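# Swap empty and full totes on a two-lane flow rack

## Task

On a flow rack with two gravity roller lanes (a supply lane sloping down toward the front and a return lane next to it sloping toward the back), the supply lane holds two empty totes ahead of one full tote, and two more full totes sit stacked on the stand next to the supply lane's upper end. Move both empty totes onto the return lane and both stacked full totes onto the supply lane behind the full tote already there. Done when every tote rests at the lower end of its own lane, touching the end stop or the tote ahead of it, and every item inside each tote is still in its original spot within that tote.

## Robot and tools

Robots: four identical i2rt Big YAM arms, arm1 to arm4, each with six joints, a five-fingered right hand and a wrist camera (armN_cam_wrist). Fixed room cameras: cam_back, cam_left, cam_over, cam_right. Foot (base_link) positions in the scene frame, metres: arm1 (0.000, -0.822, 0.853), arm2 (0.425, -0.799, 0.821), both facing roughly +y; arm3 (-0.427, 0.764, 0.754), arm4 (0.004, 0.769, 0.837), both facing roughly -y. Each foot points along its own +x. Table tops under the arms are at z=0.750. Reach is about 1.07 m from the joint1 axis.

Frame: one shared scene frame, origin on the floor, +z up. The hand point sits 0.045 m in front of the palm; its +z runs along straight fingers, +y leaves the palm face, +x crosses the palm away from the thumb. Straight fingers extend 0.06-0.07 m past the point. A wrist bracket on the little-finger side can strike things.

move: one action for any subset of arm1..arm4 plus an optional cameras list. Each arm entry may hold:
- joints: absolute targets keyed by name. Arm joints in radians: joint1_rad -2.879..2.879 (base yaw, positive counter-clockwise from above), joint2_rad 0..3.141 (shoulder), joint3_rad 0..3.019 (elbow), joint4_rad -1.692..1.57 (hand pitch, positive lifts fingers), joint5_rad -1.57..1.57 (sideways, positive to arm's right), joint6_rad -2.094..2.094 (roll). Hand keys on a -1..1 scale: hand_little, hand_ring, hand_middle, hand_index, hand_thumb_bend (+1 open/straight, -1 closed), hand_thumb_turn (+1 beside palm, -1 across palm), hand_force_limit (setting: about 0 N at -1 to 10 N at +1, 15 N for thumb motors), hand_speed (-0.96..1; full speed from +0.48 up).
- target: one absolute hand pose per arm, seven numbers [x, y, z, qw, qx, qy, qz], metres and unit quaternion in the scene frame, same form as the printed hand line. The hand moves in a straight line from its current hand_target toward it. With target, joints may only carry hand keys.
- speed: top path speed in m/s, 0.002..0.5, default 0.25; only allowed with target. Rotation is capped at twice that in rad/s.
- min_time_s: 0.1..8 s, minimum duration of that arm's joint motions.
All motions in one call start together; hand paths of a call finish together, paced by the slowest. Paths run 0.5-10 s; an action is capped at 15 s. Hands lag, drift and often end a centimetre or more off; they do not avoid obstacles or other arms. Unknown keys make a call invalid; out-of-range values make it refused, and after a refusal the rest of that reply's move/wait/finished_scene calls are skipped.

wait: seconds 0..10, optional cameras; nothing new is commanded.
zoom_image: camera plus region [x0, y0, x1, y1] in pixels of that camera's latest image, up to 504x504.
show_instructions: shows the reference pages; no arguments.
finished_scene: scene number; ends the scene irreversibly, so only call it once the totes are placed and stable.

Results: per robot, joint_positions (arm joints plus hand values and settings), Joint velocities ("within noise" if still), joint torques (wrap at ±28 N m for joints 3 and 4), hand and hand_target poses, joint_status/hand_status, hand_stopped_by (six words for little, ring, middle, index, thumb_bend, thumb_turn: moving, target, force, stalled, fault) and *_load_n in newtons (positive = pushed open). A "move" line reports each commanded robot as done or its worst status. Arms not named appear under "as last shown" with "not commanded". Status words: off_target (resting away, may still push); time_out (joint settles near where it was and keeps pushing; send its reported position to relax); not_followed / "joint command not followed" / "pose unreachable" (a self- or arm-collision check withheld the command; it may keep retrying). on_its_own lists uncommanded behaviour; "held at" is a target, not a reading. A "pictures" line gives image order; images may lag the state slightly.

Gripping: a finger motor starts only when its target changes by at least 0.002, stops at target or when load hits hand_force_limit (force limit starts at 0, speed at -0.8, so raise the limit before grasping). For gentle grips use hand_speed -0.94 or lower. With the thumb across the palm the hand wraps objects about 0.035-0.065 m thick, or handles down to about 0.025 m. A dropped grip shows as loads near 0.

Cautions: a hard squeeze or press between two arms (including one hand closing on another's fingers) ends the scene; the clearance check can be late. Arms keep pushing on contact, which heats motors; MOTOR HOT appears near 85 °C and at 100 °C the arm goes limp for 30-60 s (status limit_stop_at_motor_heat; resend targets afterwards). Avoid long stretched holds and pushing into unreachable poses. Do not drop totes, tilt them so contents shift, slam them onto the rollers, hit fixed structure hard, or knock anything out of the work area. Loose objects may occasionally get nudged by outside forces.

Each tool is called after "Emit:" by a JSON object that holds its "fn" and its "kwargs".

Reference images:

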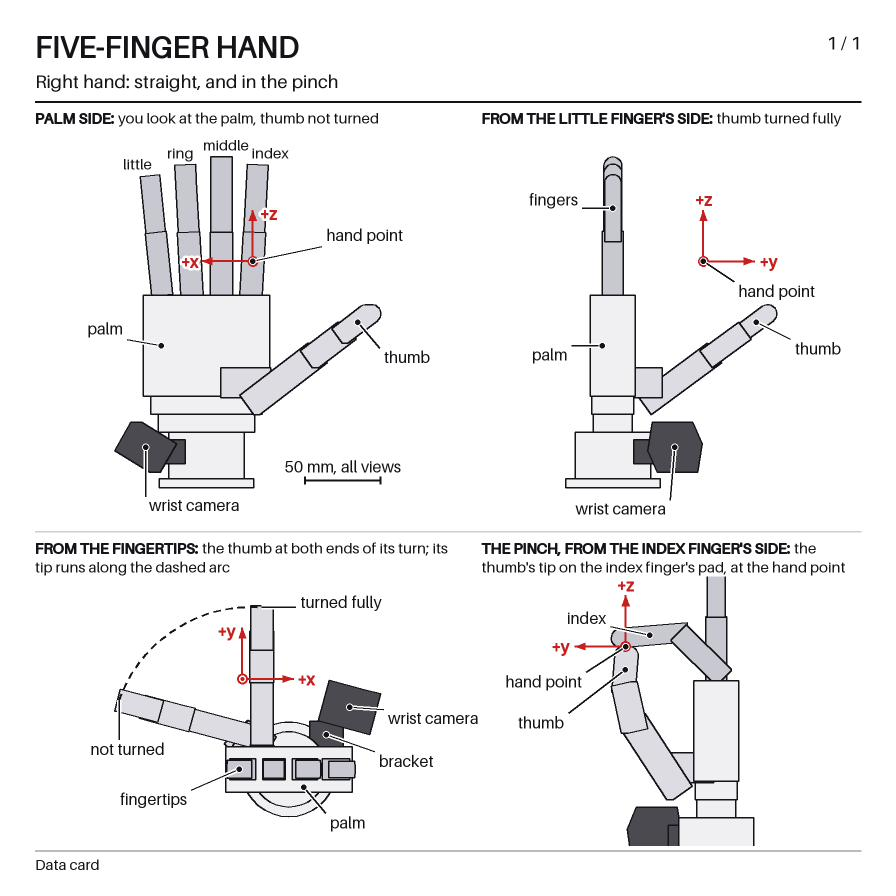

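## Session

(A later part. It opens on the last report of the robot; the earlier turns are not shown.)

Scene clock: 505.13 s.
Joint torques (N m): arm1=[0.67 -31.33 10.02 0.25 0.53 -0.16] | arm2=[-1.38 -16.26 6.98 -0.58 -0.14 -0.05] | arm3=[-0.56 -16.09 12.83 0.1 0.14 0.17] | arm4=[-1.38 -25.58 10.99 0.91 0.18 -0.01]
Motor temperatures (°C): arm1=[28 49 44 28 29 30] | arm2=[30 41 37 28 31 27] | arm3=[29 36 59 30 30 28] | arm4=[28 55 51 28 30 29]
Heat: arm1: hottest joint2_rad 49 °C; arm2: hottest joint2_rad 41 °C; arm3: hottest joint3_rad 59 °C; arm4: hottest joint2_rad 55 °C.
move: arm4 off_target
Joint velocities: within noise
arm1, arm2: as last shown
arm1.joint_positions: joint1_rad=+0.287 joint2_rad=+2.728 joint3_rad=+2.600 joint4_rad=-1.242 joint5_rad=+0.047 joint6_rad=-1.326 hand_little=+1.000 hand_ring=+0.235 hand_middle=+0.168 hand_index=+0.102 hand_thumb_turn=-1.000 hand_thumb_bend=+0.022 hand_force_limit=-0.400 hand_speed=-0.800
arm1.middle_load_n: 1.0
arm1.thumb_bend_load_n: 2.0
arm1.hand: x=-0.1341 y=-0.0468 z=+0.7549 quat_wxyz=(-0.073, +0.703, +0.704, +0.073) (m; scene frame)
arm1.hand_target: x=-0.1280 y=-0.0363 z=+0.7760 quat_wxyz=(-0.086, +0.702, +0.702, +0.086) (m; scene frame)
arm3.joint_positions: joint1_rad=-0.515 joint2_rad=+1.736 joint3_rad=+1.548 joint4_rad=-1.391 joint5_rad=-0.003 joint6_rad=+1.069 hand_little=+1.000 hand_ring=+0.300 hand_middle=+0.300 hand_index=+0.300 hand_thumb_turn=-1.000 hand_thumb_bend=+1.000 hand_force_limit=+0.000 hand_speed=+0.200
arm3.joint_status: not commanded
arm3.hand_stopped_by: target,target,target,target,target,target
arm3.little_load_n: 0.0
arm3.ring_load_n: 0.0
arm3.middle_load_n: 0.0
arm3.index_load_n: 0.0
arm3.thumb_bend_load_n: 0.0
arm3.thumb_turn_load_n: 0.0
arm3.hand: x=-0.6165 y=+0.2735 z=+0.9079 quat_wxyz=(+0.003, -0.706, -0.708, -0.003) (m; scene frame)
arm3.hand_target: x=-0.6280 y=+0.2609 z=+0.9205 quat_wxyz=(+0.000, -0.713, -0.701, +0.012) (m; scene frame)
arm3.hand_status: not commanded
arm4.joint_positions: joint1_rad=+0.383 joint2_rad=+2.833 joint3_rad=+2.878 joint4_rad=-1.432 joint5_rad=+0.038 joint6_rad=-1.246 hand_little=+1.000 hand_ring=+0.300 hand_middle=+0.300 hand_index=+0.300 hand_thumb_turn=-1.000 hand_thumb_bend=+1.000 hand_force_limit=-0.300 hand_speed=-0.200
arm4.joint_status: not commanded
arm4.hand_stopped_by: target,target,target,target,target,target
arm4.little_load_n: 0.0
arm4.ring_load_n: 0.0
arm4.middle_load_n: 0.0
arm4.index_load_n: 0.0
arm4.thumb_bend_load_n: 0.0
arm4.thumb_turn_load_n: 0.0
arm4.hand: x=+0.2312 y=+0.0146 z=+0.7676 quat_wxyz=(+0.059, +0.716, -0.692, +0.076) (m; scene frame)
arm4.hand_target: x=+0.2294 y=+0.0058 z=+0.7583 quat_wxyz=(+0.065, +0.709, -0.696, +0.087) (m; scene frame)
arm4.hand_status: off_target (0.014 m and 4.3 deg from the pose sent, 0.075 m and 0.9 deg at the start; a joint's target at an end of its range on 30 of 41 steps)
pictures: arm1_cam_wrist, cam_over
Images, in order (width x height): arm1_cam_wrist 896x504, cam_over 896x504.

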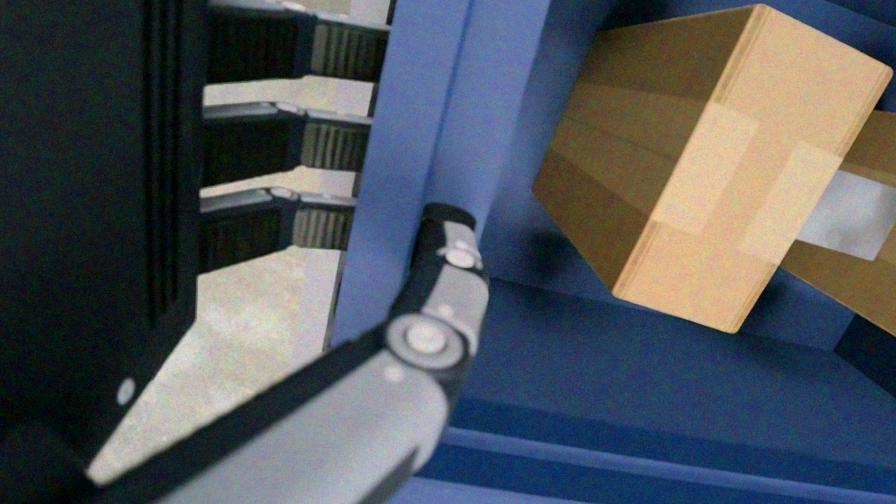

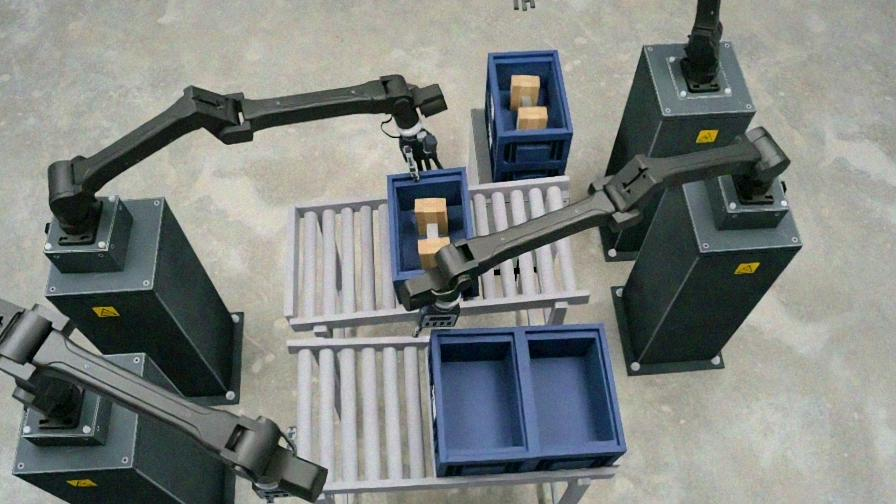

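Emit:
{"fn": "move", "kwargs": {"arm1": {"target":[-0.130,-0.090,0.770,-0.076,0.703,0.703,0.076],"speed":0.05}, "arm4": {"target":[0.25,0.15,0.90,0,0.7071,-0.7071,0],"speed":0.2}}}

Emit:
{"fn": "move", "kwargs": {"arm1": {"target":[-0.131,-0.180,0.763,-0.062,0.7044,0.7044,0.062],"speed":0.05}, "cameras": ["arm1_cam_wrist","cam_over"]}}

Scene clock: 517.30 s.
Joint torques (N m): arm1=[0.91 -29.98 9.26 0.58 0.46 -0.03] | arm2=[-1.38 -16.56 6.97 -0.61 -0.16 -0.03] | arm3=[-0.91 -15.91 12.64 0.09 0.2 0.1] | arm4=[-0.73 -24.18 5.87 -0.2 0.03 0.01]
Motor temperatures (°C): arm1=[28 51 43 28 29 30] | arm2=[30 41 37 28 31 27] | arm3=[29 36 59 30 30 28] | arm4=[28 55 51 28 30 29]
Heat: arm1: hottest joint2_rad 51 °C; arm2: hottest joint2_rad 41 °C; arm3: hottest joint3_rad 59 °C; arm4: hottest joint2_rad 55 °C.
move: arm1 off_target; arm4 off_target
Joint velocities: within noise
arm1.joint_positions: joint1_rad=+0.300 joint2_rad=+2.527 joint3_rad=+2.184 joint4_rad=-1.069 joint5_rad=+0.045 joint6_rad=-1.322 hand_little=+1.000 hand_ring=+0.235 hand_middle=+0.168 hand_index=+0.101 hand_thumb_turn=-1.000 hand_thumb_bend=+0.020 hand_force_limit=-0.400 hand_speed=-0.800
arm1.joint_status: not commanded
arm1.hand_stopped_by: target,force,force,force,force,target
arm1.little_load_n: 0.0
arm1.ring_load_n: 0.5
arm1.middle_load_n: 0.5
arm1.index_load_n: 1.5
arm1.thumb_bend_load_n: 0.5
arm1.thumb_turn_load_n: 0.5
arm1.hand: x=-0.1305 y=-0.1027 z=+0.7482 quat_wxyz=(-0.056, +0.701, +0.708, +0.062) (m; scene frame)
arm1.hand_target: x=-0.1300 y=-0.0904 z=+0.7702 quat_wxyz=(-0.076, +0.703, +0.703, +0.076) (m; scene frame)
arm1.hand_status: off_target (0.025 m and 2.9 deg from the pose sent, 0.046 m and 0.5 deg at the start)
arm2, arm3: as last shown
arm3.thumb_bend_load_n: -0.5
arm4.joint_positions: joint1_rad=+0.454 joint2_rad=+2.353 joint3_rad=+2.323 joint4_rad=-1.513 joint5_rad=-0.001 joint6_rad=-1.140 hand_little=+1.000 hand_ring=+0.300 hand_middle=+0.300 hand_index=+0.300 hand_thumb_turn=-1.000 hand_thumb_bend=+1.000 hand_force_limit=-0.300 hand_speed=-0.200
arm4.joint_status: not commanded
arm4.hand_stopped_by: target,target,target,target,target,target
arm4.little_load_n: 0.0
arm4.ring_load_n: 0.5
arm4.middle_load_n: 0.0
arm4.index_load_n: 0.0
arm4.thumb_bend_load_n: 0.0
arm4.thumb_turn_load_n: 0.0
arm4.hand: x=+0.2488 y=+0.1412 z=+0.9102 quat_wxyz=(+0.007, +0.708, -0.706, +0.014) (m; scene frame)
arm4.hand_target: x=+0.2500 y=+0.1500 z=+0.9001 quat_wxyz=(+0.000, +0.707, -0.707, +0.000) (m; scene frame)
arm4.hand_status: off_target (0.014 m and 1.8 deg from the pose sent, 0.190 m and 11.2 deg at the start)
pictures: none

Scene clock: 519.70 s.
Joint torques (N m): arm1=[0.91 -27.4 8.62 0.23 0.51 -0.01] | arm2=[-1.38 -16.44 6.99 -0.59 -0.14 -0.05] | arm3=[-0.03 -15.79 12.81 0.06 0.2 0.14] | arm4=[-0.62 -24.53 5.87 -0.1 -0.02 0.01]
Motor temperatures (°C): arm1=[28 51 43 28 29 30] | arm2=[30 41 37 28 31 27] | arm3=[29 36 59 30 30 28] | arm4=[28 55 50 28 30 29]
Heat: arm1: hottest joint2_rad 51 °C; arm2: hottest joint2_rad 41 °C; arm3: hottest joint3_rad 59 °C; arm4: hottest joint2_rad 55 °C.
move: arm1 off_target
Joint velocities: within noise
arm1.joint_positions: joint1_rad=+0.333 joint2_rad=+2.323 joint3_rad=+1.762 joint4_rad=-0.894 joint5_rad=+0.039 joint6_rad=-1.289 hand_little=+1.000 hand_ring=+0.235 hand_middle=+0.168 hand_index=+0.101 hand_thumb_turn=-1.000 hand_thumb_bend=+0.020 hand_force_limit=-0.400 hand_speed=-0.800
arm1.joint_status: not commanded
arm1.hand_stopped_by: target,force,force,force,force,target
arm1.little_load_n: 0.0
arm1.ring_load_n: 0.0
arm1.middle_load_n: 0.0
arm1.index_load_n: 2.0
arm1.thumb_bend_load_n: 0.0
arm1.thumb_turn_load_n: 0.5
arm1.hand: x=-0.1300 y=-0.1944 z=+0.7399 quat_wxyz=(-0.040, +0.702, +0.710, +0.047) (m; scene frame)
arm1.hand_target: x=-0.1309 y=-0.1804 z=+0.7630 quat_wxyz=(-0.062, +0.704, +0.704, +0.062) (m; scene frame)
arm1.hand_status: off_target (0.027 m and 3.2 deg from the pose sent, 0.079 m and 0.9 deg at the start)
arm2, arm3, arm4: as last shown
arm2.middle_load_n: 0.5
arm3.thumb_bend_load_n: 0.0
arm4.ring_load_n: 0.0
arm4.thumb_bend_load_n: -0.5
arm4.hand: x=+0.2489 y=+0.1412 z=+0.9102 quat_wxyz=(+0.007, +0.708, -0.706, +0.014) (m; scene frame)
pictures: arm1_cam_wrist, cam_over
Images, in order (width x height): arm1_cam_wrist 896x504, cam_over 896x504.

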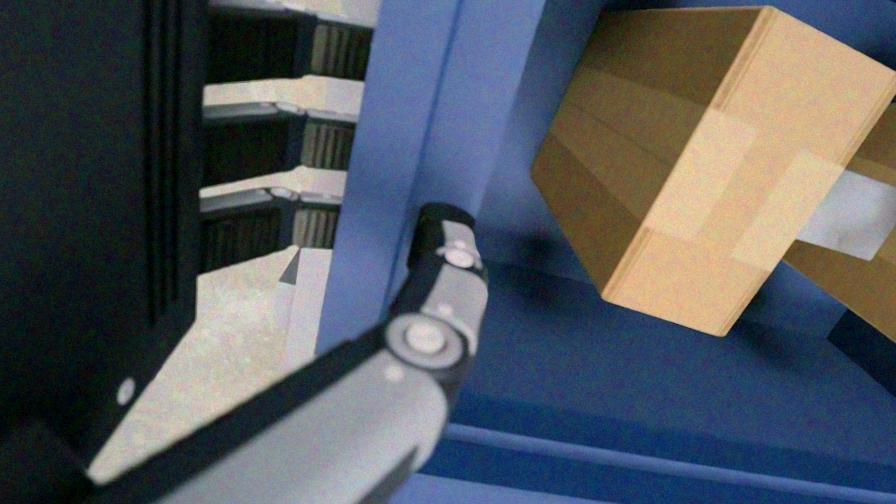

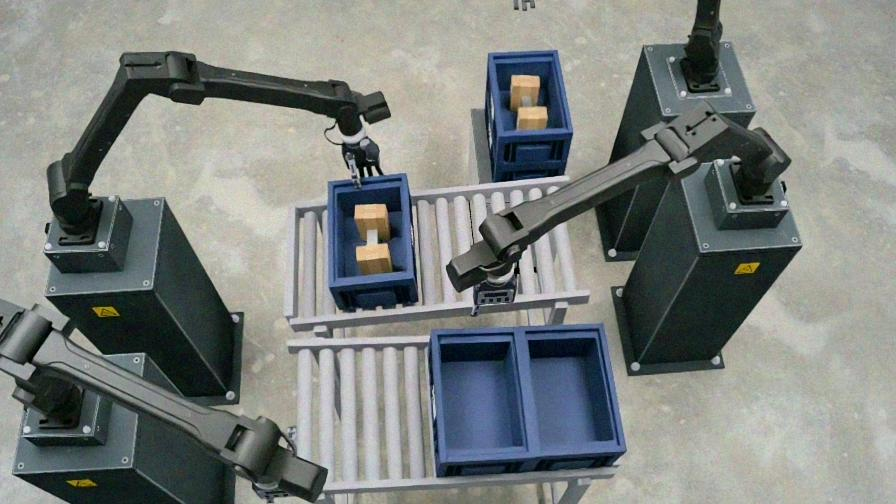

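Emit:
{"fn": "move", "kwargs": {"arm1": {"target":[-0.132,-0.240,0.756,-0.0475,0.7055,0.7055,0.0475],"speed":0.05}, "arm4": {"target":[-0.10,0.28,0.87,0,0.7071,-0.7071,0],"speed":0.2}, "arm3": {"target":[-0.66,0.258,0.80,0,0.7071,0.7071,0],"speed":0.15}}}

Emit:
{"fn": "move", "kwargs": {"arm1": {"target":[-0.134,-0.292,0.752,-0.0475,0.7055,0.7055,0.0475],"speed":0.04}, "arm4": {"target":[-0.230,0.303,0.79,0,0.7071,-0.7071,0],"speed":0.15}, "arm3": {"target":[-0.645,0.256,0.735,0,0.7071,0.7071,0],"speed":0.1}, "cameras": ["arm3_cam_wrist","arm4_cam_wrist","arm1_cam_wrist","cam_over"]}}

Emit:
{"fn": "zoom_image", "kwargs": {"camera": "cam_over", "region": [270, 150, 490, 320]}}

Scene clock: 536.00 s.
Joint torques (N m): arm1=[1.08 -25.64 7.83 0.1 0.46 -0.01] | arm2=[-1.32 -16.56 7.02 -0.64 -0.14 -0.04] | arm3=[-0.91 -16.85 6.74 0.7 -0.1 -0.09] | arm4=[-0.56 -17.2 5.23 0.51 0.08 -0.16]
Motor temperatures (°C): arm1=[28 50 42 28 29 30] | arm2=[30 41 37 28 31 27] | arm3=[29 36 58 30 30 28] | arm4=[28 57 49 28 30 29]
Heat: arm1: hottest joint2_rad 50 °C; arm2: hottest joint2_rad 41 °C; arm3: hottest joint3_rad 58 °C; arm4: hottest joint2_rad 57 °C.
move: arm1 off_target; arm3 off_target; arm4 done
Joint velocities: within noise
arm1.joint_positions: joint1_rad=+0.357 joint2_rad=+2.229 joint3_rad=+1.561 joint4_rad=-0.824 joint5_rad=+0.032 joint6_rad=-1.262 hand_little=+1.000 hand_ring=+0.235 hand_middle=+0.168 hand_index=+0.102 hand_thumb_turn=-1.000 hand_thumb_bend=+0.021 hand_force_limit=-0.400 hand_speed=-0.800
arm1.joint_status: not commanded
arm1.hand_stopped_by: target,force,force,force,force,target
arm1.little_load_n: 0.0
arm1.ring_load_n: 0.0
arm1.middle_load_n: 0.5
arm1.index_load_n: 4.0
arm1.thumb_bend_load_n: 0.5
arm1.thumb_turn_load_n: 2.0
arm1.hand: x=-0.1295 y=-0.2529 z=+0.7347 quat_wxyz=(-0.027, +0.703, +0.710, +0.034) (m; scene frame)
arm1.hand_target: x=-0.1318 y=-0.2403 z=+0.7558 quat_wxyz=(-0.047, +0.706, +0.705, +0.047) (m; scene frame)
arm1.hand_status: off_target (0.025 m and 2.9 deg from the pose sent, 0.048 m and 1.1 deg at the start)
arm2: as last shown
arm2.middle_load_n: 0.0
arm3.joint_positions: joint1_rad=-0.563 joint2_rad=+1.880 joint3_rad=+1.505 joint4_rad=-1.171 joint5_rad=-0.004 joint6_rad=+1.027 hand_little=+1.000 hand_ring=+0.300 hand_middle=+0.300 hand_index=+0.300 hand_thumb_turn=-1.000 hand_thumb_bend=+1.000 hand_force_limit=+0.000 hand_speed=+0.200
arm3.joint_status: not commanded
arm3.hand_stopped_by: target,target,target,target,target,target
arm3.little_load_n: 0.0
arm3.ring_load_n: 0.0
arm3.middle_load_n: 0.0
arm3.index_load_n: 0.0
arm3.thumb_bend_load_n: -0.5
arm3.thumb_turn_load_n: 0.0
arm3.hand: x=-0.6597 y=+0.2515 z=+0.8177 quat_wxyz=(-0.002, -0.708, -0.706, +0.014) (m; scene frame)
arm3.hand_target: x=-0.6597 y=+0.2583 z=+0.8003 quat_wxyz=(+0.000, -0.707, -0.707, +0.000) (m; scene frame)
arm3.hand_status: off_target (0.019 m and 1.7 deg from the pose sent, 0.117 m and 0.4 deg at the start)
arm4.joint_positions: joint1_rad=-0.063 joint2_rad=+1.840 joint3_rad=+1.362 joint4_rad=-1.097 joint5_rad=+0.000 joint6_rad=-1.646 hand_little=+1.000 hand_ring=+0.300 hand_middle=+0.300 hand_index=+0.300 hand_thumb_turn=-1.000 hand_thumb_bend=+1.000 hand_force_limit=-0.300 hand_speed=-0.200
arm4.joint_status: not commanded
arm4.hand_stopped_by: target,target,target,target,target,target
arm4.little_load_n: 0.0
arm4.ring_load_n: 0.0
arm4.middle_load_n: 0.0
arm4.index_load_n: 0.0
arm4.thumb_bend_load_n: 0.0
arm4.thumb_turn_load_n: 0.0
arm4.hand: x=-0.0998 y=+0.2766 z=+0.8734 quat_wxyz=(+0.000, +0.704, -0.710, +0.000) (m; scene frame)
arm4.hand_target: x=-0.1000 y=+0.2800 z=+0.8700 quat_wxyz=(+0.000, +0.707, -0.707, +0.000) (m; scene frame)
arm4.hand_status: done (0.005 m and 0.5 deg from the pose sent, 0.378 m and 1.8 deg at the start)
pictures: none

Scene clock: 538.10 s.
Joint torques (N m): arm1=[1.44 -24.18 7.25 -0.03 0.58 0.01] | arm2=[-1.49 -16.62 6.95 -0.57 -0.15 -0.03] | arm3=[0.5 -16.32 5.87 0.87 -0.08 0.21] | arm4=[-1.08 -15.21 5.12 0.55 0.12 -0.14]
Motor temperatures (°C): arm1=[28 50 42 28 29 30] | arm2=[30 41 37 28 31 27] | arm3=[29 36 58 30 30 28] | arm4=[28 57 49 28 30 29]
Heat: arm1: hottest joint2_rad 50 °C; arm2: hottest joint2_rad 41 °C; arm3: hottest joint3_rad 58 °C; arm4: hottest joint2_rad 57 °C.
move: arm1 off_target; arm3 off_target; arm4 off_target
Joint velocities: within noise
arm1.joint_positions: joint1_rad=+0.385 joint2_rad=+2.142 joint3_rad=+1.375 joint4_rad=-0.726 joint5_rad=+0.032 joint6_rad=-1.232 hand_little=+1.000 hand_ring=+0.235 hand_middle=+0.168 hand_index=+0.102 hand_thumb_turn=-1.000 hand_thumb_bend=+0.021 hand_force_limit=-0.400 hand_speed=-0.800
arm1.joint_status: not commanded
arm1.hand_stopped_by: target,force,force,force,force,target
arm1.little_load_n: -0.5
arm1.ring_load_n: 0.0
arm1.middle_load_n: 0.5
arm1.index_load_n: 4.0
arm1.thumb_bend_load_n: 0.5
arm1.thumb_turn_load_n: 1.0
arm1.hand: x=-0.1294 y=-0.3044 z=+0.7302 quat_wxyz=(-0.027, +0.704, +0.709, +0.033) (m; scene frame)
arm1.hand_target: x=-0.1338 y=-0.2924 z=+0.7517 quat_wxyz=(-0.047, +0.706, +0.705, +0.047) (m; scene frame)
arm1.hand_status: off_target (0.026 m and 2.9 deg from the pose sent, 0.043 m and 2.9 deg at the start)
arm2.joint_positions: joint1_rad=-0.424 joint2_rad=+1.801 joint3_rad=+1.635 joint4_rad=-1.385 joint5_rad=-0.002 joint6_rad=+1.096 hand_little=+1.000 hand_ring=+0.300 hand_middle=+0.300 hand_index=+0.300 hand_thumb_turn=-1.000 hand_thumb_bend=+1.000 hand_force_limit=-0.300 hand_speed=+0.000
arm2.joint_status: not commanded
arm2.hand_stopped_by: target,target,target,target,target,target
arm2.little_load_n: 0.0
arm2.ring_load_n: 0.0
arm2.middle_load_n: 0.0
arm2.index_load_n: 0.0
arm2.thumb_bend_load_n: 0.0
arm2.thumb_turn_load_n: 0.0
arm2.hand: x=+0.6169 y=-0.2726 z=+0.9738 quat_wxyz=(-0.011, +0.708, -0.706, -0.002) (m; scene frame)
arm2.hand_target: x=+0.6199 y=-0.2799 z=+0.9700 quat_wxyz=(+0.000, +0.707, -0.707, +0.000) (m; scene frame)
arm2.hand_status: not commanded
arm3.joint_positions: joint1_rad=-0.552 joint2_rad=+1.944 joint3_rad=+1.416 joint4_rad=-1.016 joint5_rad=-0.004 joint6_rad=+1.031 hand_little=+1.000 hand_ring=+0.300 hand_middle=+0.300 hand_index=+0.300 hand_thumb_turn=-1.000 hand_thumb_bend=+1.000 hand_force_limit=+0.000 hand_speed=+0.200
arm3.joint_status: not commanded
arm3.hand_stopped_by: target,target,target,target,target,target
arm3.little_load_n: 0.0
arm3.ring_load_n: 0.0
arm3.middle_load_n: 0.0
arm3.index_load_n: 0.0
arm3.thumb_bend_load_n: 0.0
arm3.thumb_turn_load_n: 0.0
arm3.hand: x=-0.6526 y=+0.2521 z=+0.7530 quat_wxyz=(-0.002, -0.706, -0.708, +0.015) (m; scene frame)
arm3.hand_target: x=-0.6449 y=+0.2565 z=+0.7354 quat_wxyz=(+0.000, -0.707, -0.707, +0.000) (m; scene frame)
arm3.hand_status: off_target (0.020 m and 1.7 deg from the pose sent, 0.084 m and 1.7 deg at the start)
arm4.joint_positions: joint1_rad=-0.310 joint2_rad=+1.932 joint3_rad=+1.298 joint4_rad=-0.919 joint5_rad=+0.000 joint6_rad=-1.898 hand_little=+1.000 hand_ring=+0.300 hand_middle=+0.300 hand_index=+0.300 hand_thumb_turn=-1.000 hand_thumb_bend=+1.000 hand_force_limit=-0.300 hand_speed=-0.200
arm4.joint_status: not commanded
arm4.hand_stopped_by: target,target,target,target,target,target
arm4.little_load_n: 0.0
arm4.ring_load_n: 0.0
arm4.middle_load_n: 0.0
arm4.index_load_n: 0.0
arm4.thumb_bend_load_n: 0.0
arm4.thumb_turn_load_n: 0.0
arm4.hand: x=-0.2289 y=+0.2971 z=+0.8059 quat_wxyz=(+0.010, +0.706, -0.708, +0.005) (m; scene frame)
arm4.hand_target: x=-0.2297 y=+0.3033 z=+0.7904 quat_wxyz=(+0.000, +0.707, -0.707, +0.000) (m; scene frame)
arm4.hand_status: off_target (0.017 m and 1.4 deg from the pose sent, 0.157 m and 0.5 deg at the start)
pictures: arm1_cam_wrist, arm3_cam_wrist, arm4_cam_wrist, cam_over
Images, in order (width x height): arm1_cam_wrist 896x504, arm3_cam_wrist 896x504, arm4_cam_wrist 896x504, cam_over 896x504.

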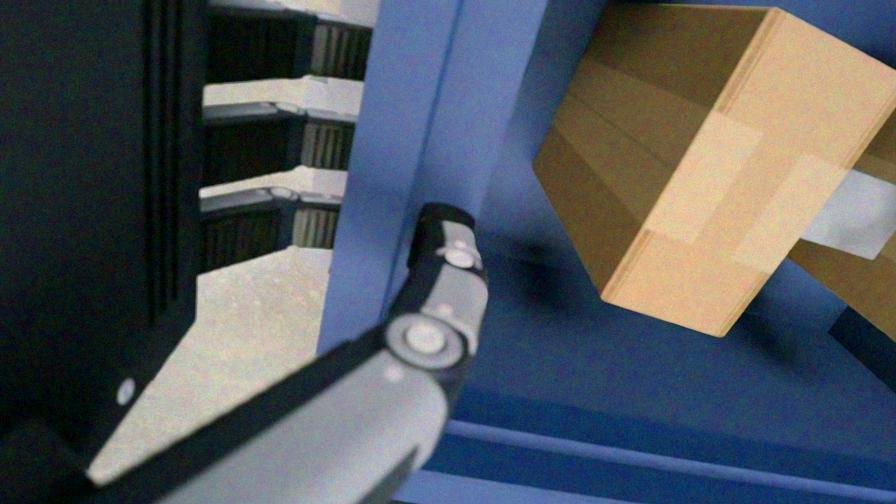

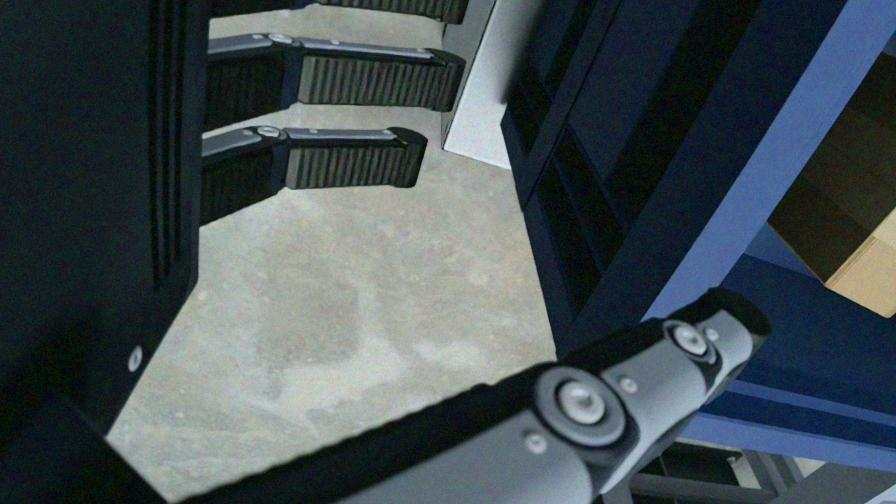

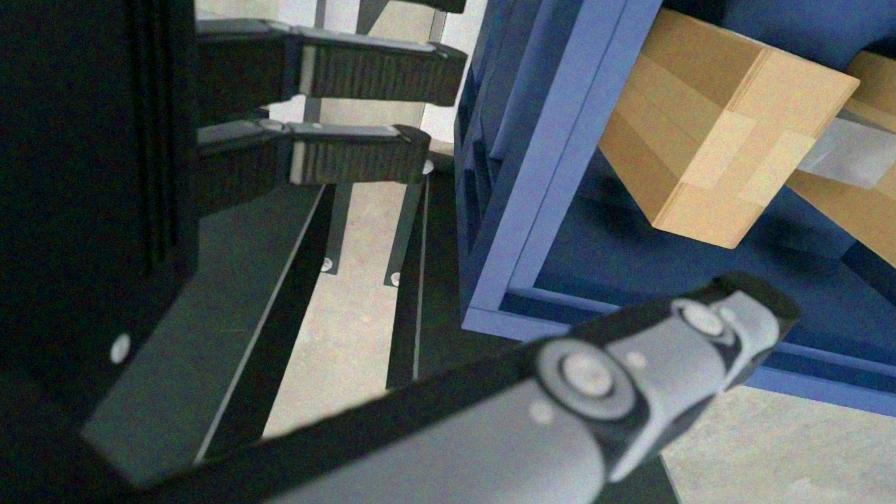

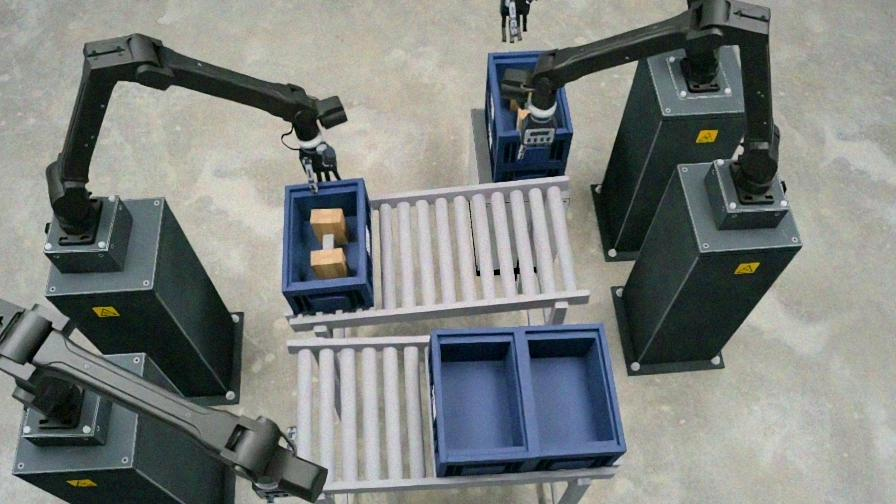

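Scaled by 2.291.

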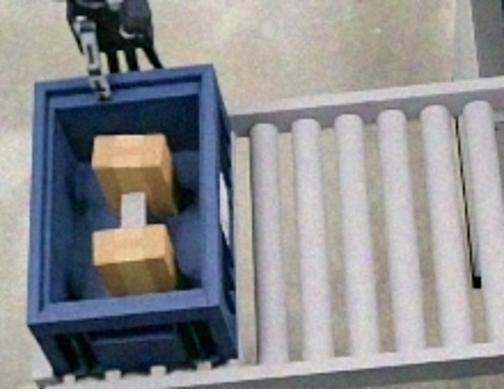

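Emit:
{"fn": "move", "kwargs": {"arm1": {"joints":{"hand_thumb_bend":1,"hand_index":0.3,"hand_middle":0.3,"hand_ring":0.3,"hand_speed":-0.2}}, "cameras": ["arm3_cam_wrist","arm4_cam_wrist"]}}

Emit:
{"fn": "zoom_image", "kwargs": {"camera": "arm3_cam_wrist", "region": [550, 150, 850, 350]}}

Emit:
{"fn": "zoom_image", "kwargs": {"camera": "arm4_cam_wrist", "region": [400, 150, 700, 350]}}

Scene clock: 547.73 s.
Joint torques (N m): arm1=[1.38 -22.42 7.38 0.01 0.45 0.01] | arm2=[-1.32 -16.73 6.98 -0.57 -0.15 -0.03] | arm3=[0.67 -16.97 6.16 0.65 -0.1 0.13] | arm4=[-1.2 -15.44 5.12 0.61 0.12 -0.11]
Motor temperatures (°C): arm1=[28 48 41 28 29 30] | arm2=[30 40 37 28 31 27] | arm3=[29 36 56 30 30 28] | arm4=[28 56 48 28 30 29]
Heat: arm1: hottest joint2_rad 48 °C; arm2: hottest joint2_rad 40 °C; arm3: hottest joint3_rad 56 °C; arm4: hottest joint2_rad 56 °C.
move: arm1 done
Joint velocities: within noise
arm1.joint_positions: joint1_rad=+0.385 joint2_rad=+2.122 joint3_rad=+1.375 joint4_rad=-0.726 joint5_rad=+0.036 joint6_rad=-1.232 hand_little=+1.000 hand_ring=+0.300 hand_middle=+0.300 hand_index=+0.300 hand_thumb_turn=-1.000 hand_thumb_bend=+1.000 hand_force_limit=-0.400 hand_speed=-0.200
arm1.joint_status: all done
arm1.hand_stopped_by: target,target,target,target,target,target
arm1.little_load_n: -0.5
arm1.ring_load_n: 2.5
arm1.middle_load_n: 0.5
arm1.index_load_n: 0.0
arm1.thumb_bend_load_n: 0.0
arm1.thumb_turn_load_n: 0.0
arm1.hand: x=-0.1308 y=-0.2996 z=+0.7405 quat_wxyz=(-0.035, +0.703, +0.709, +0.039) (m; scene frame)
arm1.hand_target: x=-0.1339 y=-0.2924 z=+0.7518 quat_wxyz=(-0.047, +0.706, +0.706, +0.047) (m; scene frame)
arm1.hand_status: not commanded
arm2, arm3, arm4: as last shown
arm4.middle_load_n: 0.5
pictures: arm3_cam_wrist, arm4_cam_wrist
Images, in order (width x height): arm3_cam_wrist 896x504, arm4_cam_wrist 896x504.

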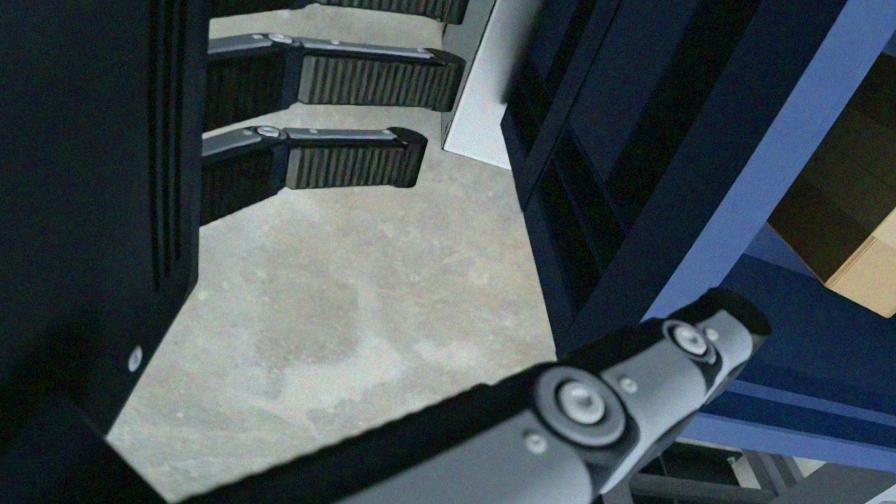

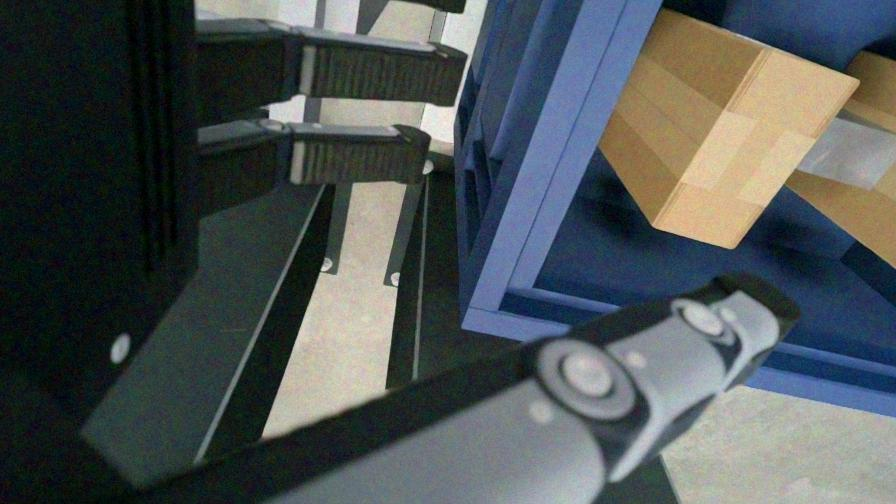

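Scaled by 1.680.

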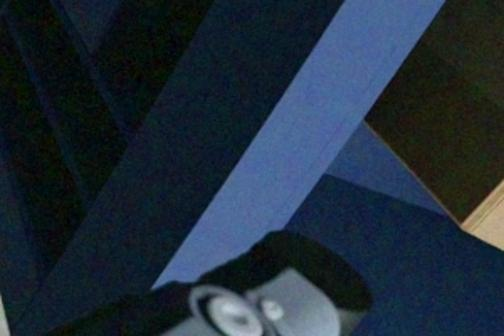

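Scaled by 1.680.

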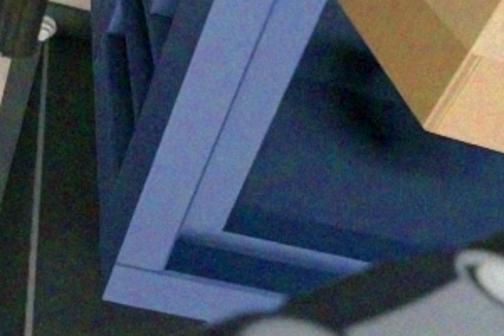

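Emit:
{"fn": "move", "kwargs": {"arm1": {"target": [-0.225, -0.292, 0.757, -0.0336, 0.7063, 0.7063, 0.0336], "speed": 0.12}, "arm3": {"target": [-0.612, 0.2515, 0.748, 0, 0.7071, 0.7071, 0], "speed": 0.1}, "arm4": {"target": [-0.258, 0.306, 0.748, 0, 0.7071, -0.7071, 0], "speed": 0.1}, "cameras": ["arm3_cam_wrist", "arm4_cam_wrist"]}}

Scene clock: 595.77 s.
Joint torques (N m): arm1=[1.9 -20.31 10.78 -0.57 0.34 0.04] | arm2=[-1.32 -16.56 6.95 -0.61 -0.14 -0.05] | arm3=[0.09 -19.78 6.05 0.34 -0.09 0.14] | arm4=[-1.44 -16.44 5.05 0.42 0.13 -0.12]
Motor temperatures (°C): arm1=[28 47 40 28 29 30] | arm2=[30 40 37 28 31 27] | arm3=[29 35 49 30 30 28] | arm4=[28 52 45 28 30 29]
Heat: arm1: hottest joint2_rad 47 °C; arm2: hottest joint2_rad 40 °C; arm3: hottest joint3_rad 49 °C; arm4: hottest joint2_rad 52 °C.
move: arm1 done; arm3 done; arm4 off_target
Joint velocities: within noise
arm1.joint_positions: joint1_rad=+0.520 joint2_rad=+2.166 joint3_rad=+1.525 joint4_rad=-0.848 joint5_rad=+0.037 joint6_rad=-1.100 hand_little=+1.000 hand_ring=+0.300 hand_middle=+0.300 hand_index=+0.300 hand_thumb_turn=-1.000 hand_thumb_bend=+1.000 hand_force_limit=-0.400 hand_speed=-0.200
arm1.joint_status: not commanded
arm1.hand_stopped_by: target,target,target,target,target,target
arm1.little_load_n: 0.0
arm1.ring_load_n: 0.0
arm1.middle_load_n: 0.0
arm1.index_load_n: 0.0
arm1.thumb_bend_load_n: 0.0
arm1.thumb_turn_load_n: 0.0
arm1.hand: x=-0.2189 y=-0.2999 z=+0.7592 quat_wxyz=(-0.032, +0.703, +0.710, +0.032) (m; scene frame)
arm1.hand_target: x=-0.2249 y=-0.2921 z=+0.7572 quat_wxyz=(-0.034, +0.706, +0.706, +0.034) (m; scene frame)
arm1.hand_status: done (0.010 m and 0.6 deg from the pose sent, 0.096 m and 0.8 deg at the start)
arm2: as last shown
arm3.joint_positions: joint1_rad=-0.492 joint2_rad=+1.929 joint3_rad=+1.388 joint4_rad=-1.016 joint5_rad=-0.004 joint6_rad=+1.087 hand_little=+1.000 hand_ring=+0.300 hand_middle=+0.300 hand_index=+0.300 hand_thumb_turn=-1.000 hand_thumb_bend=+1.000 hand_force_limit=+0.000 hand_speed=+0.200
arm3.joint_status: not commanded
arm3.hand_stopped_by: target,target,target,target,target,target
arm3.little_load_n: 0.0
arm3.ring_load_n: 0.0
arm3.middle_load_n: 0.0
arm3.index_load_n: 0.0
arm3.thumb_bend_load_n: 0.0
arm3.thumb_turn_load_n: 0.0
arm3.hand: x=-0.6182 y=+0.2460 z=+0.7514 quat_wxyz=(-0.001, -0.705, -0.709, +0.008) (m; scene frame)
arm3.hand_target: x=-0.6120 y=+0.2515 z=+0.7479 quat_wxyz=(+0.000, -0.707, -0.707, +0.000) (m; scene frame)
arm3.hand_status: done (0.009 m and 1.0 deg from the pose sent, 0.041 m and 1.7 deg at the start)
arm4.joint_positions: joint1_rad=-0.356 joint2_rad=+2.017 joint3_rad=+1.298 joint4_rad=-0.838 joint5_rad=+0.000 joint6_rad=-1.949 hand_little=+1.000 hand_ring=+0.300 hand_middle=+0.300 hand_index=+0.300 hand_thumb_turn=-1.000 hand_thumb_bend=+1.000 hand_force_limit=-0.300 hand_speed=-0.200
arm4.joint_status: not commanded
arm4.hand_stopped_by: target,target,target,target,target,target
arm4.little_load_n: 0.0
arm4.ring_load_n: 0.0
arm4.middle_load_n: 0.5
arm4.index_load_n: 0.0
arm4.thumb_bend_load_n: 0.0
arm4.thumb_turn_load_n: 0.0
arm4.hand: x=-0.2543 y=+0.2997 z=+0.7629 quat_wxyz=(+0.009, +0.708, -0.706, +0.004) (m; scene frame)
arm4.hand_target: x=-0.2576 y=+0.3063 z=+0.7484 quat_wxyz=(+0.000, +0.707, -0.707, +0.000) (m; scene frame)
arm4.hand_status: off_target (0.017 m and 1.1 deg from the pose sent, 0.065 m and 1.4 deg at the start)
pictures: arm3_cam_wrist, arm4_cam_wrist
Images, in order (width x height): arm3_cam_wrist 896x504, arm4_cam_wrist 896x504.

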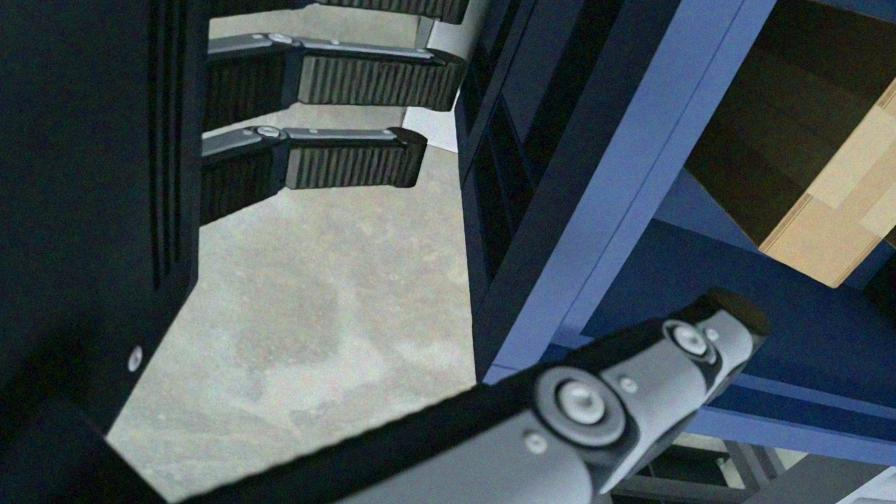

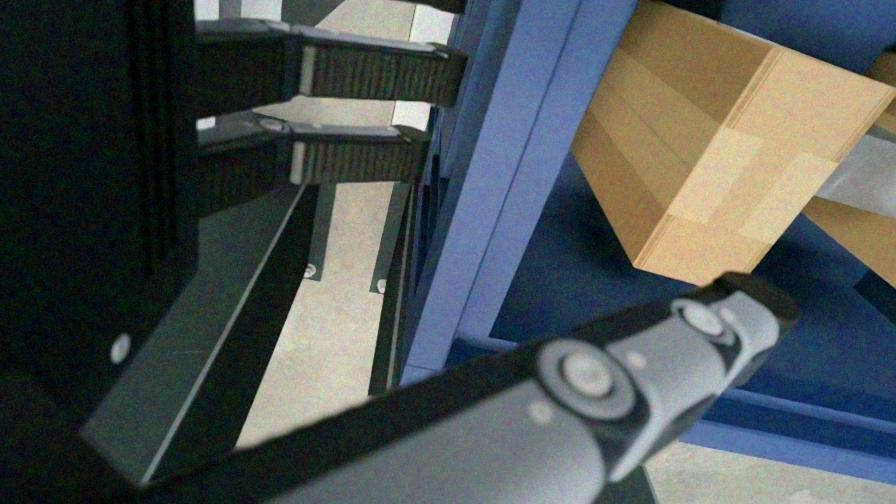

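Emit:
{"fn": "move", "kwargs": {"arm4": {"target": [-0.250, 0.3105, 0.722, 0, 0.7071, -0.7071, 0], "speed": 0.1}, "arm3": {"target": [-0.600, 0.2515, 0.736, 0, 0.7071, 0.7071, 0], "speed": 0.1}, "arm1": {"target": [-0.235, -0.296, 0.85, 0, 0.7071, 0.7071, 0], "speed": 0.2}}}

Emit:
{"fn": "move", "kwargs": {"arm4": {"target": [-0.296, 0.309, 0.722, 0, 0.7071, -0.7071, 0], "speed": 0.08}, "arm3": {"target": [-0.572, 0.2535, 0.733, 0, 0.7071, 0.7071, 0], "speed": 0.08}, "cameras": ["arm3_cam_wrist", "arm4_cam_wrist"]}}

Scene clock: 607.30 s.
Joint torques (N m): arm1=[1.55 -22.48 11.36 -0.81 0.08 0.05] | arm2=[-1.14 -16.62 6.98 -0.55 -0.15 -0.03] | arm3=[1.03 -18.14 5.78 0.7 -0.09 0.2] | arm4=[-0.62 -16.26 4.44 0.57 0.12 -0.02]
Motor temperatures (°C): arm1=[28 46 41 28 28 30] | arm2=[30 40 37 28 31 27] | arm3=[29 36 48 30 30 28] | arm4=[28 52 45 28 30 29]
Heat: arm1: hottest joint2_rad 46 °C; arm2: hottest joint2_rad 40 °C; arm3: hottest joint3_rad 48 °C; arm4: hottest joint2_rad 52 °C.
move: arm1 off_target; arm3 done; arm4 off_target
Joint velocities: within noise
arm1.joint_positions: joint1_rad=+0.520 joint2_rad=+2.123 joint3_rad=+1.683 joint4_rad=-1.155 joint5_rad=-0.001 joint6_rad=-1.096 hand_little=+1.000 hand_ring=+0.300 hand_middle=+0.300 hand_index=+0.300 hand_thumb_turn=-1.000 hand_thumb_bend=+1.000 hand_force_limit=-0.400 hand_speed=-0.200
arm1.joint_status: not commanded
arm1.hand_stopped_by: target,target,target,target,target,target
arm1.little_load_n: 0.0
arm1.ring_load_n: 0.5
arm1.middle_load_n: 0.0
arm1.index_load_n: 0.0
arm1.thumb_bend_load_n: 0.0
arm1.thumb_turn_load_n: 0.0
arm1.hand: x=-0.2255 y=-0.3049 z=+0.8399 quat_wxyz=(+0.013, +0.705, +0.709, -0.002) (m; scene frame)
arm1.hand_target: x=-0.2348 y=-0.2964 z=+0.8500 quat_wxyz=(+0.000, +0.707, +0.707, +0.000) (m; scene frame)
arm1.hand_status: off_target (0.016 m and 1.5 deg from the pose sent, 0.092 m and 5.2 deg at the start)
arm2: as last shown
arm3.joint_positions: joint1_rad=-0.474 joint2_rad=+1.928 joint3_rad=+1.358 joint4_rad=-0.995 joint5_rad=-0.004 joint6_rad=+1.108 hand_little=+1.000 hand_ring=+0.300 hand_middle=+0.300 hand_index=+0.300 hand_thumb_turn=-1.000 hand_thumb_bend=+1.000 hand_force_limit=+0.000 hand_speed=+0.200
arm3.joint_status: not commanded
arm3.hand_stopped_by: target,target,target,target,target,target
arm3.little_load_n: 0.0
arm3.ring_load_n: 0.0
arm3.middle_load_n: 0.0
arm3.index_load_n: 0.0
arm3.thumb_bend_load_n: 0.0
arm3.thumb_turn_load_n: 0.0
arm3.hand: x=-0.6056 y=+0.2485 z=+0.7418 quat_wxyz=(+0.000, -0.705, -0.709, +0.004) (m; scene frame)
arm3.hand_target: x=-0.6000 y=+0.2516 z=+0.7360 quat_wxyz=(+0.000, -0.707, -0.707, +0.000) (m; scene frame)
arm3.hand_status: done (0.009 m and 0.6 deg from the pose sent, 0.025 m and 1.0 deg at the start)
arm4.joint_positions: joint1_rad=-0.356 joint2_rad=+2.053 joint3_rad=+1.275 joint4_rad=-0.773 joint5_rad=+0.000 joint6_rad=-1.949 hand_little=+1.000 hand_ring=+0.300 hand_middle=+0.300 hand_index=+0.300 hand_thumb_turn=-1.000 hand_thumb_bend=+1.000 hand_force_limit=-0.300 hand_speed=-0.200
arm4.joint_status: not commanded
arm4.hand_stopped_by: target,target,target,target,target,target
arm4.little_load_n: 0.0
arm4.ring_load_n: 0.0
arm4.middle_load_n: 0.0
arm4.index_load_n: 0.0
arm4.thumb_bend_load_n: 0.0
arm4.thumb_turn_load_n: 0.0
arm4.hand: x=-0.2533 y=+0.3020 z=+0.7380 quat_wxyz=(+0.011, +0.708, -0.706, +0.005) (m; scene frame)
arm4.hand_target: x=-0.2498 y=+0.3107 z=+0.7225 quat_wxyz=(+0.000, +0.707, -0.707, +0.000) (m; scene frame)
arm4.hand_status: off_target (0.018 m and 1.4 deg from the pose sent, 0.043 m and 1.1 deg at the start)
pictures: none

Scene clock: 608.60 s.
Joint torques (N m): arm1=[1.67 -22.36 11.36 -0.76 0.08 0.05] | arm2=[-1.32 -16.5 7.01 -0.58 -0.16 -0.03] | arm3=[0.44 -19.08 5.87 0.8 -0.06 0.15] | arm4=[-1.38 -16.5 7.72 -0.36 0.14 -0.17]
Motor temperatures (°C): arm1=[28 46 41 28 28 30] | arm2=[30 40 37 28 31 27] | arm3=[29 36 48 30 30 28] | arm4=[28 52 45 28 30 29]
Heat: arm1: hottest joint2_rad 46 °C; arm2: hottest joint2_rad 40 °C; arm3: hottest joint3_rad 48 °C; arm4: hottest joint2_rad 52 °C.
move: arm3 done; arm4 off_target
Joint velocities: within noise
arm1, arm2: as last shown
arm1.ring_load_n: 0.0
arm3.joint_positions: joint1_rad=-0.428 joint2_rad=+1.910 joint3_rad=+1.307 joint4_rad=-0.973 joint5_rad=-0.004 joint6_rad=+1.152 hand_little=+1.000 hand_ring=+0.300 hand_middle=+0.300 hand_index=+0.300 hand_thumb_turn=-1.000 hand_thumb_bend=+1.000 hand_force_limit=+0.000 hand_speed=+0.200
arm3.joint_status: not commanded
arm3.hand_stopped_by: target,target,target,target,target,target
arm3.little_load_n: 0.0
arm3.ring_load_n: 0.0
arm3.middle_load_n: 0.0
arm3.index_load_n: 0.0
arm3.thumb_bend_load_n: -0.5
arm3.thumb_turn_load_n: 0.0
arm3.hand: x=-0.5768 y=+0.2527 z=+0.7347 quat_wxyz=(+0.002, -0.705, -0.709, -0.001) (m; scene frame)
arm3.hand_target: x=-0.5721 y=+0.2535 z=+0.7330 quat_wxyz=(+0.000, -0.707, -0.707, +0.000) (m; scene frame)
arm3.hand_status: done (0.005 m and 0.5 deg from the pose sent, 0.035 m and 0.6 deg at the start)
arm4.joint_positions: joint1_rad=-0.427 joint2_rad=+2.086 joint3_rad=+1.292 joint4_rad=-0.782 joint5_rad=+0.000 joint6_rad=-2.015 hand_little=+1.000 hand_ring=+0.300 hand_middle=+0.300 hand_index=+0.300 hand_thumb_turn=-1.000 hand_thumb_bend=+1.000 hand_force_limit=-0.300 hand_speed=-0.200
arm4.joint_status: not commanded
arm4.hand_stopped_by: target,target,target,target,target,target
arm4.little_load_n: 0.0
arm4.ring_load_n: 0.0
arm4.middle_load_n: 0.0
arm4.index_load_n: 0.5
arm4.thumb_bend_load_n: 0.0
arm4.thumb_turn_load_n: 0.0
arm4.hand: x=-0.2871 y=+0.3184 z=+0.7256 quat_wxyz=(+0.000, +0.706, -0.708, +0.001) (m; scene frame)
arm4.hand_target: x=-0.2958 y=+0.3094 z=+0.7222 quat_wxyz=(+0.000, +0.707, -0.707, +0.000) (m; scene frame)
arm4.hand_status: off_target (0.013 m and 0.2 deg from the pose sent, 0.046 m and 1.4 deg at the start)
pictures: arm3_cam_wrist, arm4_cam_wrist
Images, in order (width x height): arm3_cam_wrist 896x504, arm4_cam_wrist 896x504.

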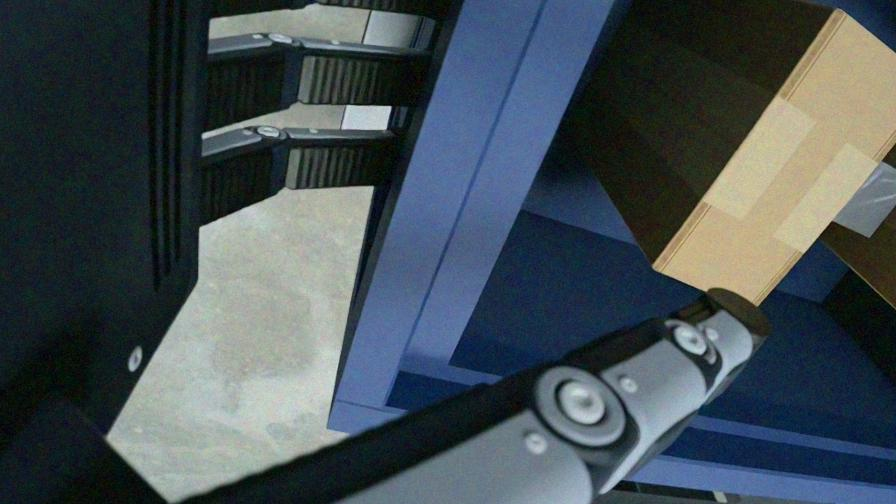

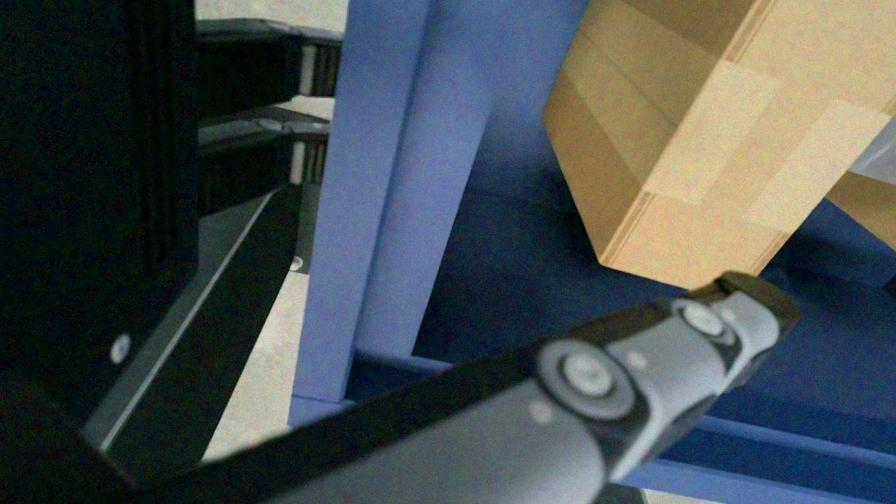

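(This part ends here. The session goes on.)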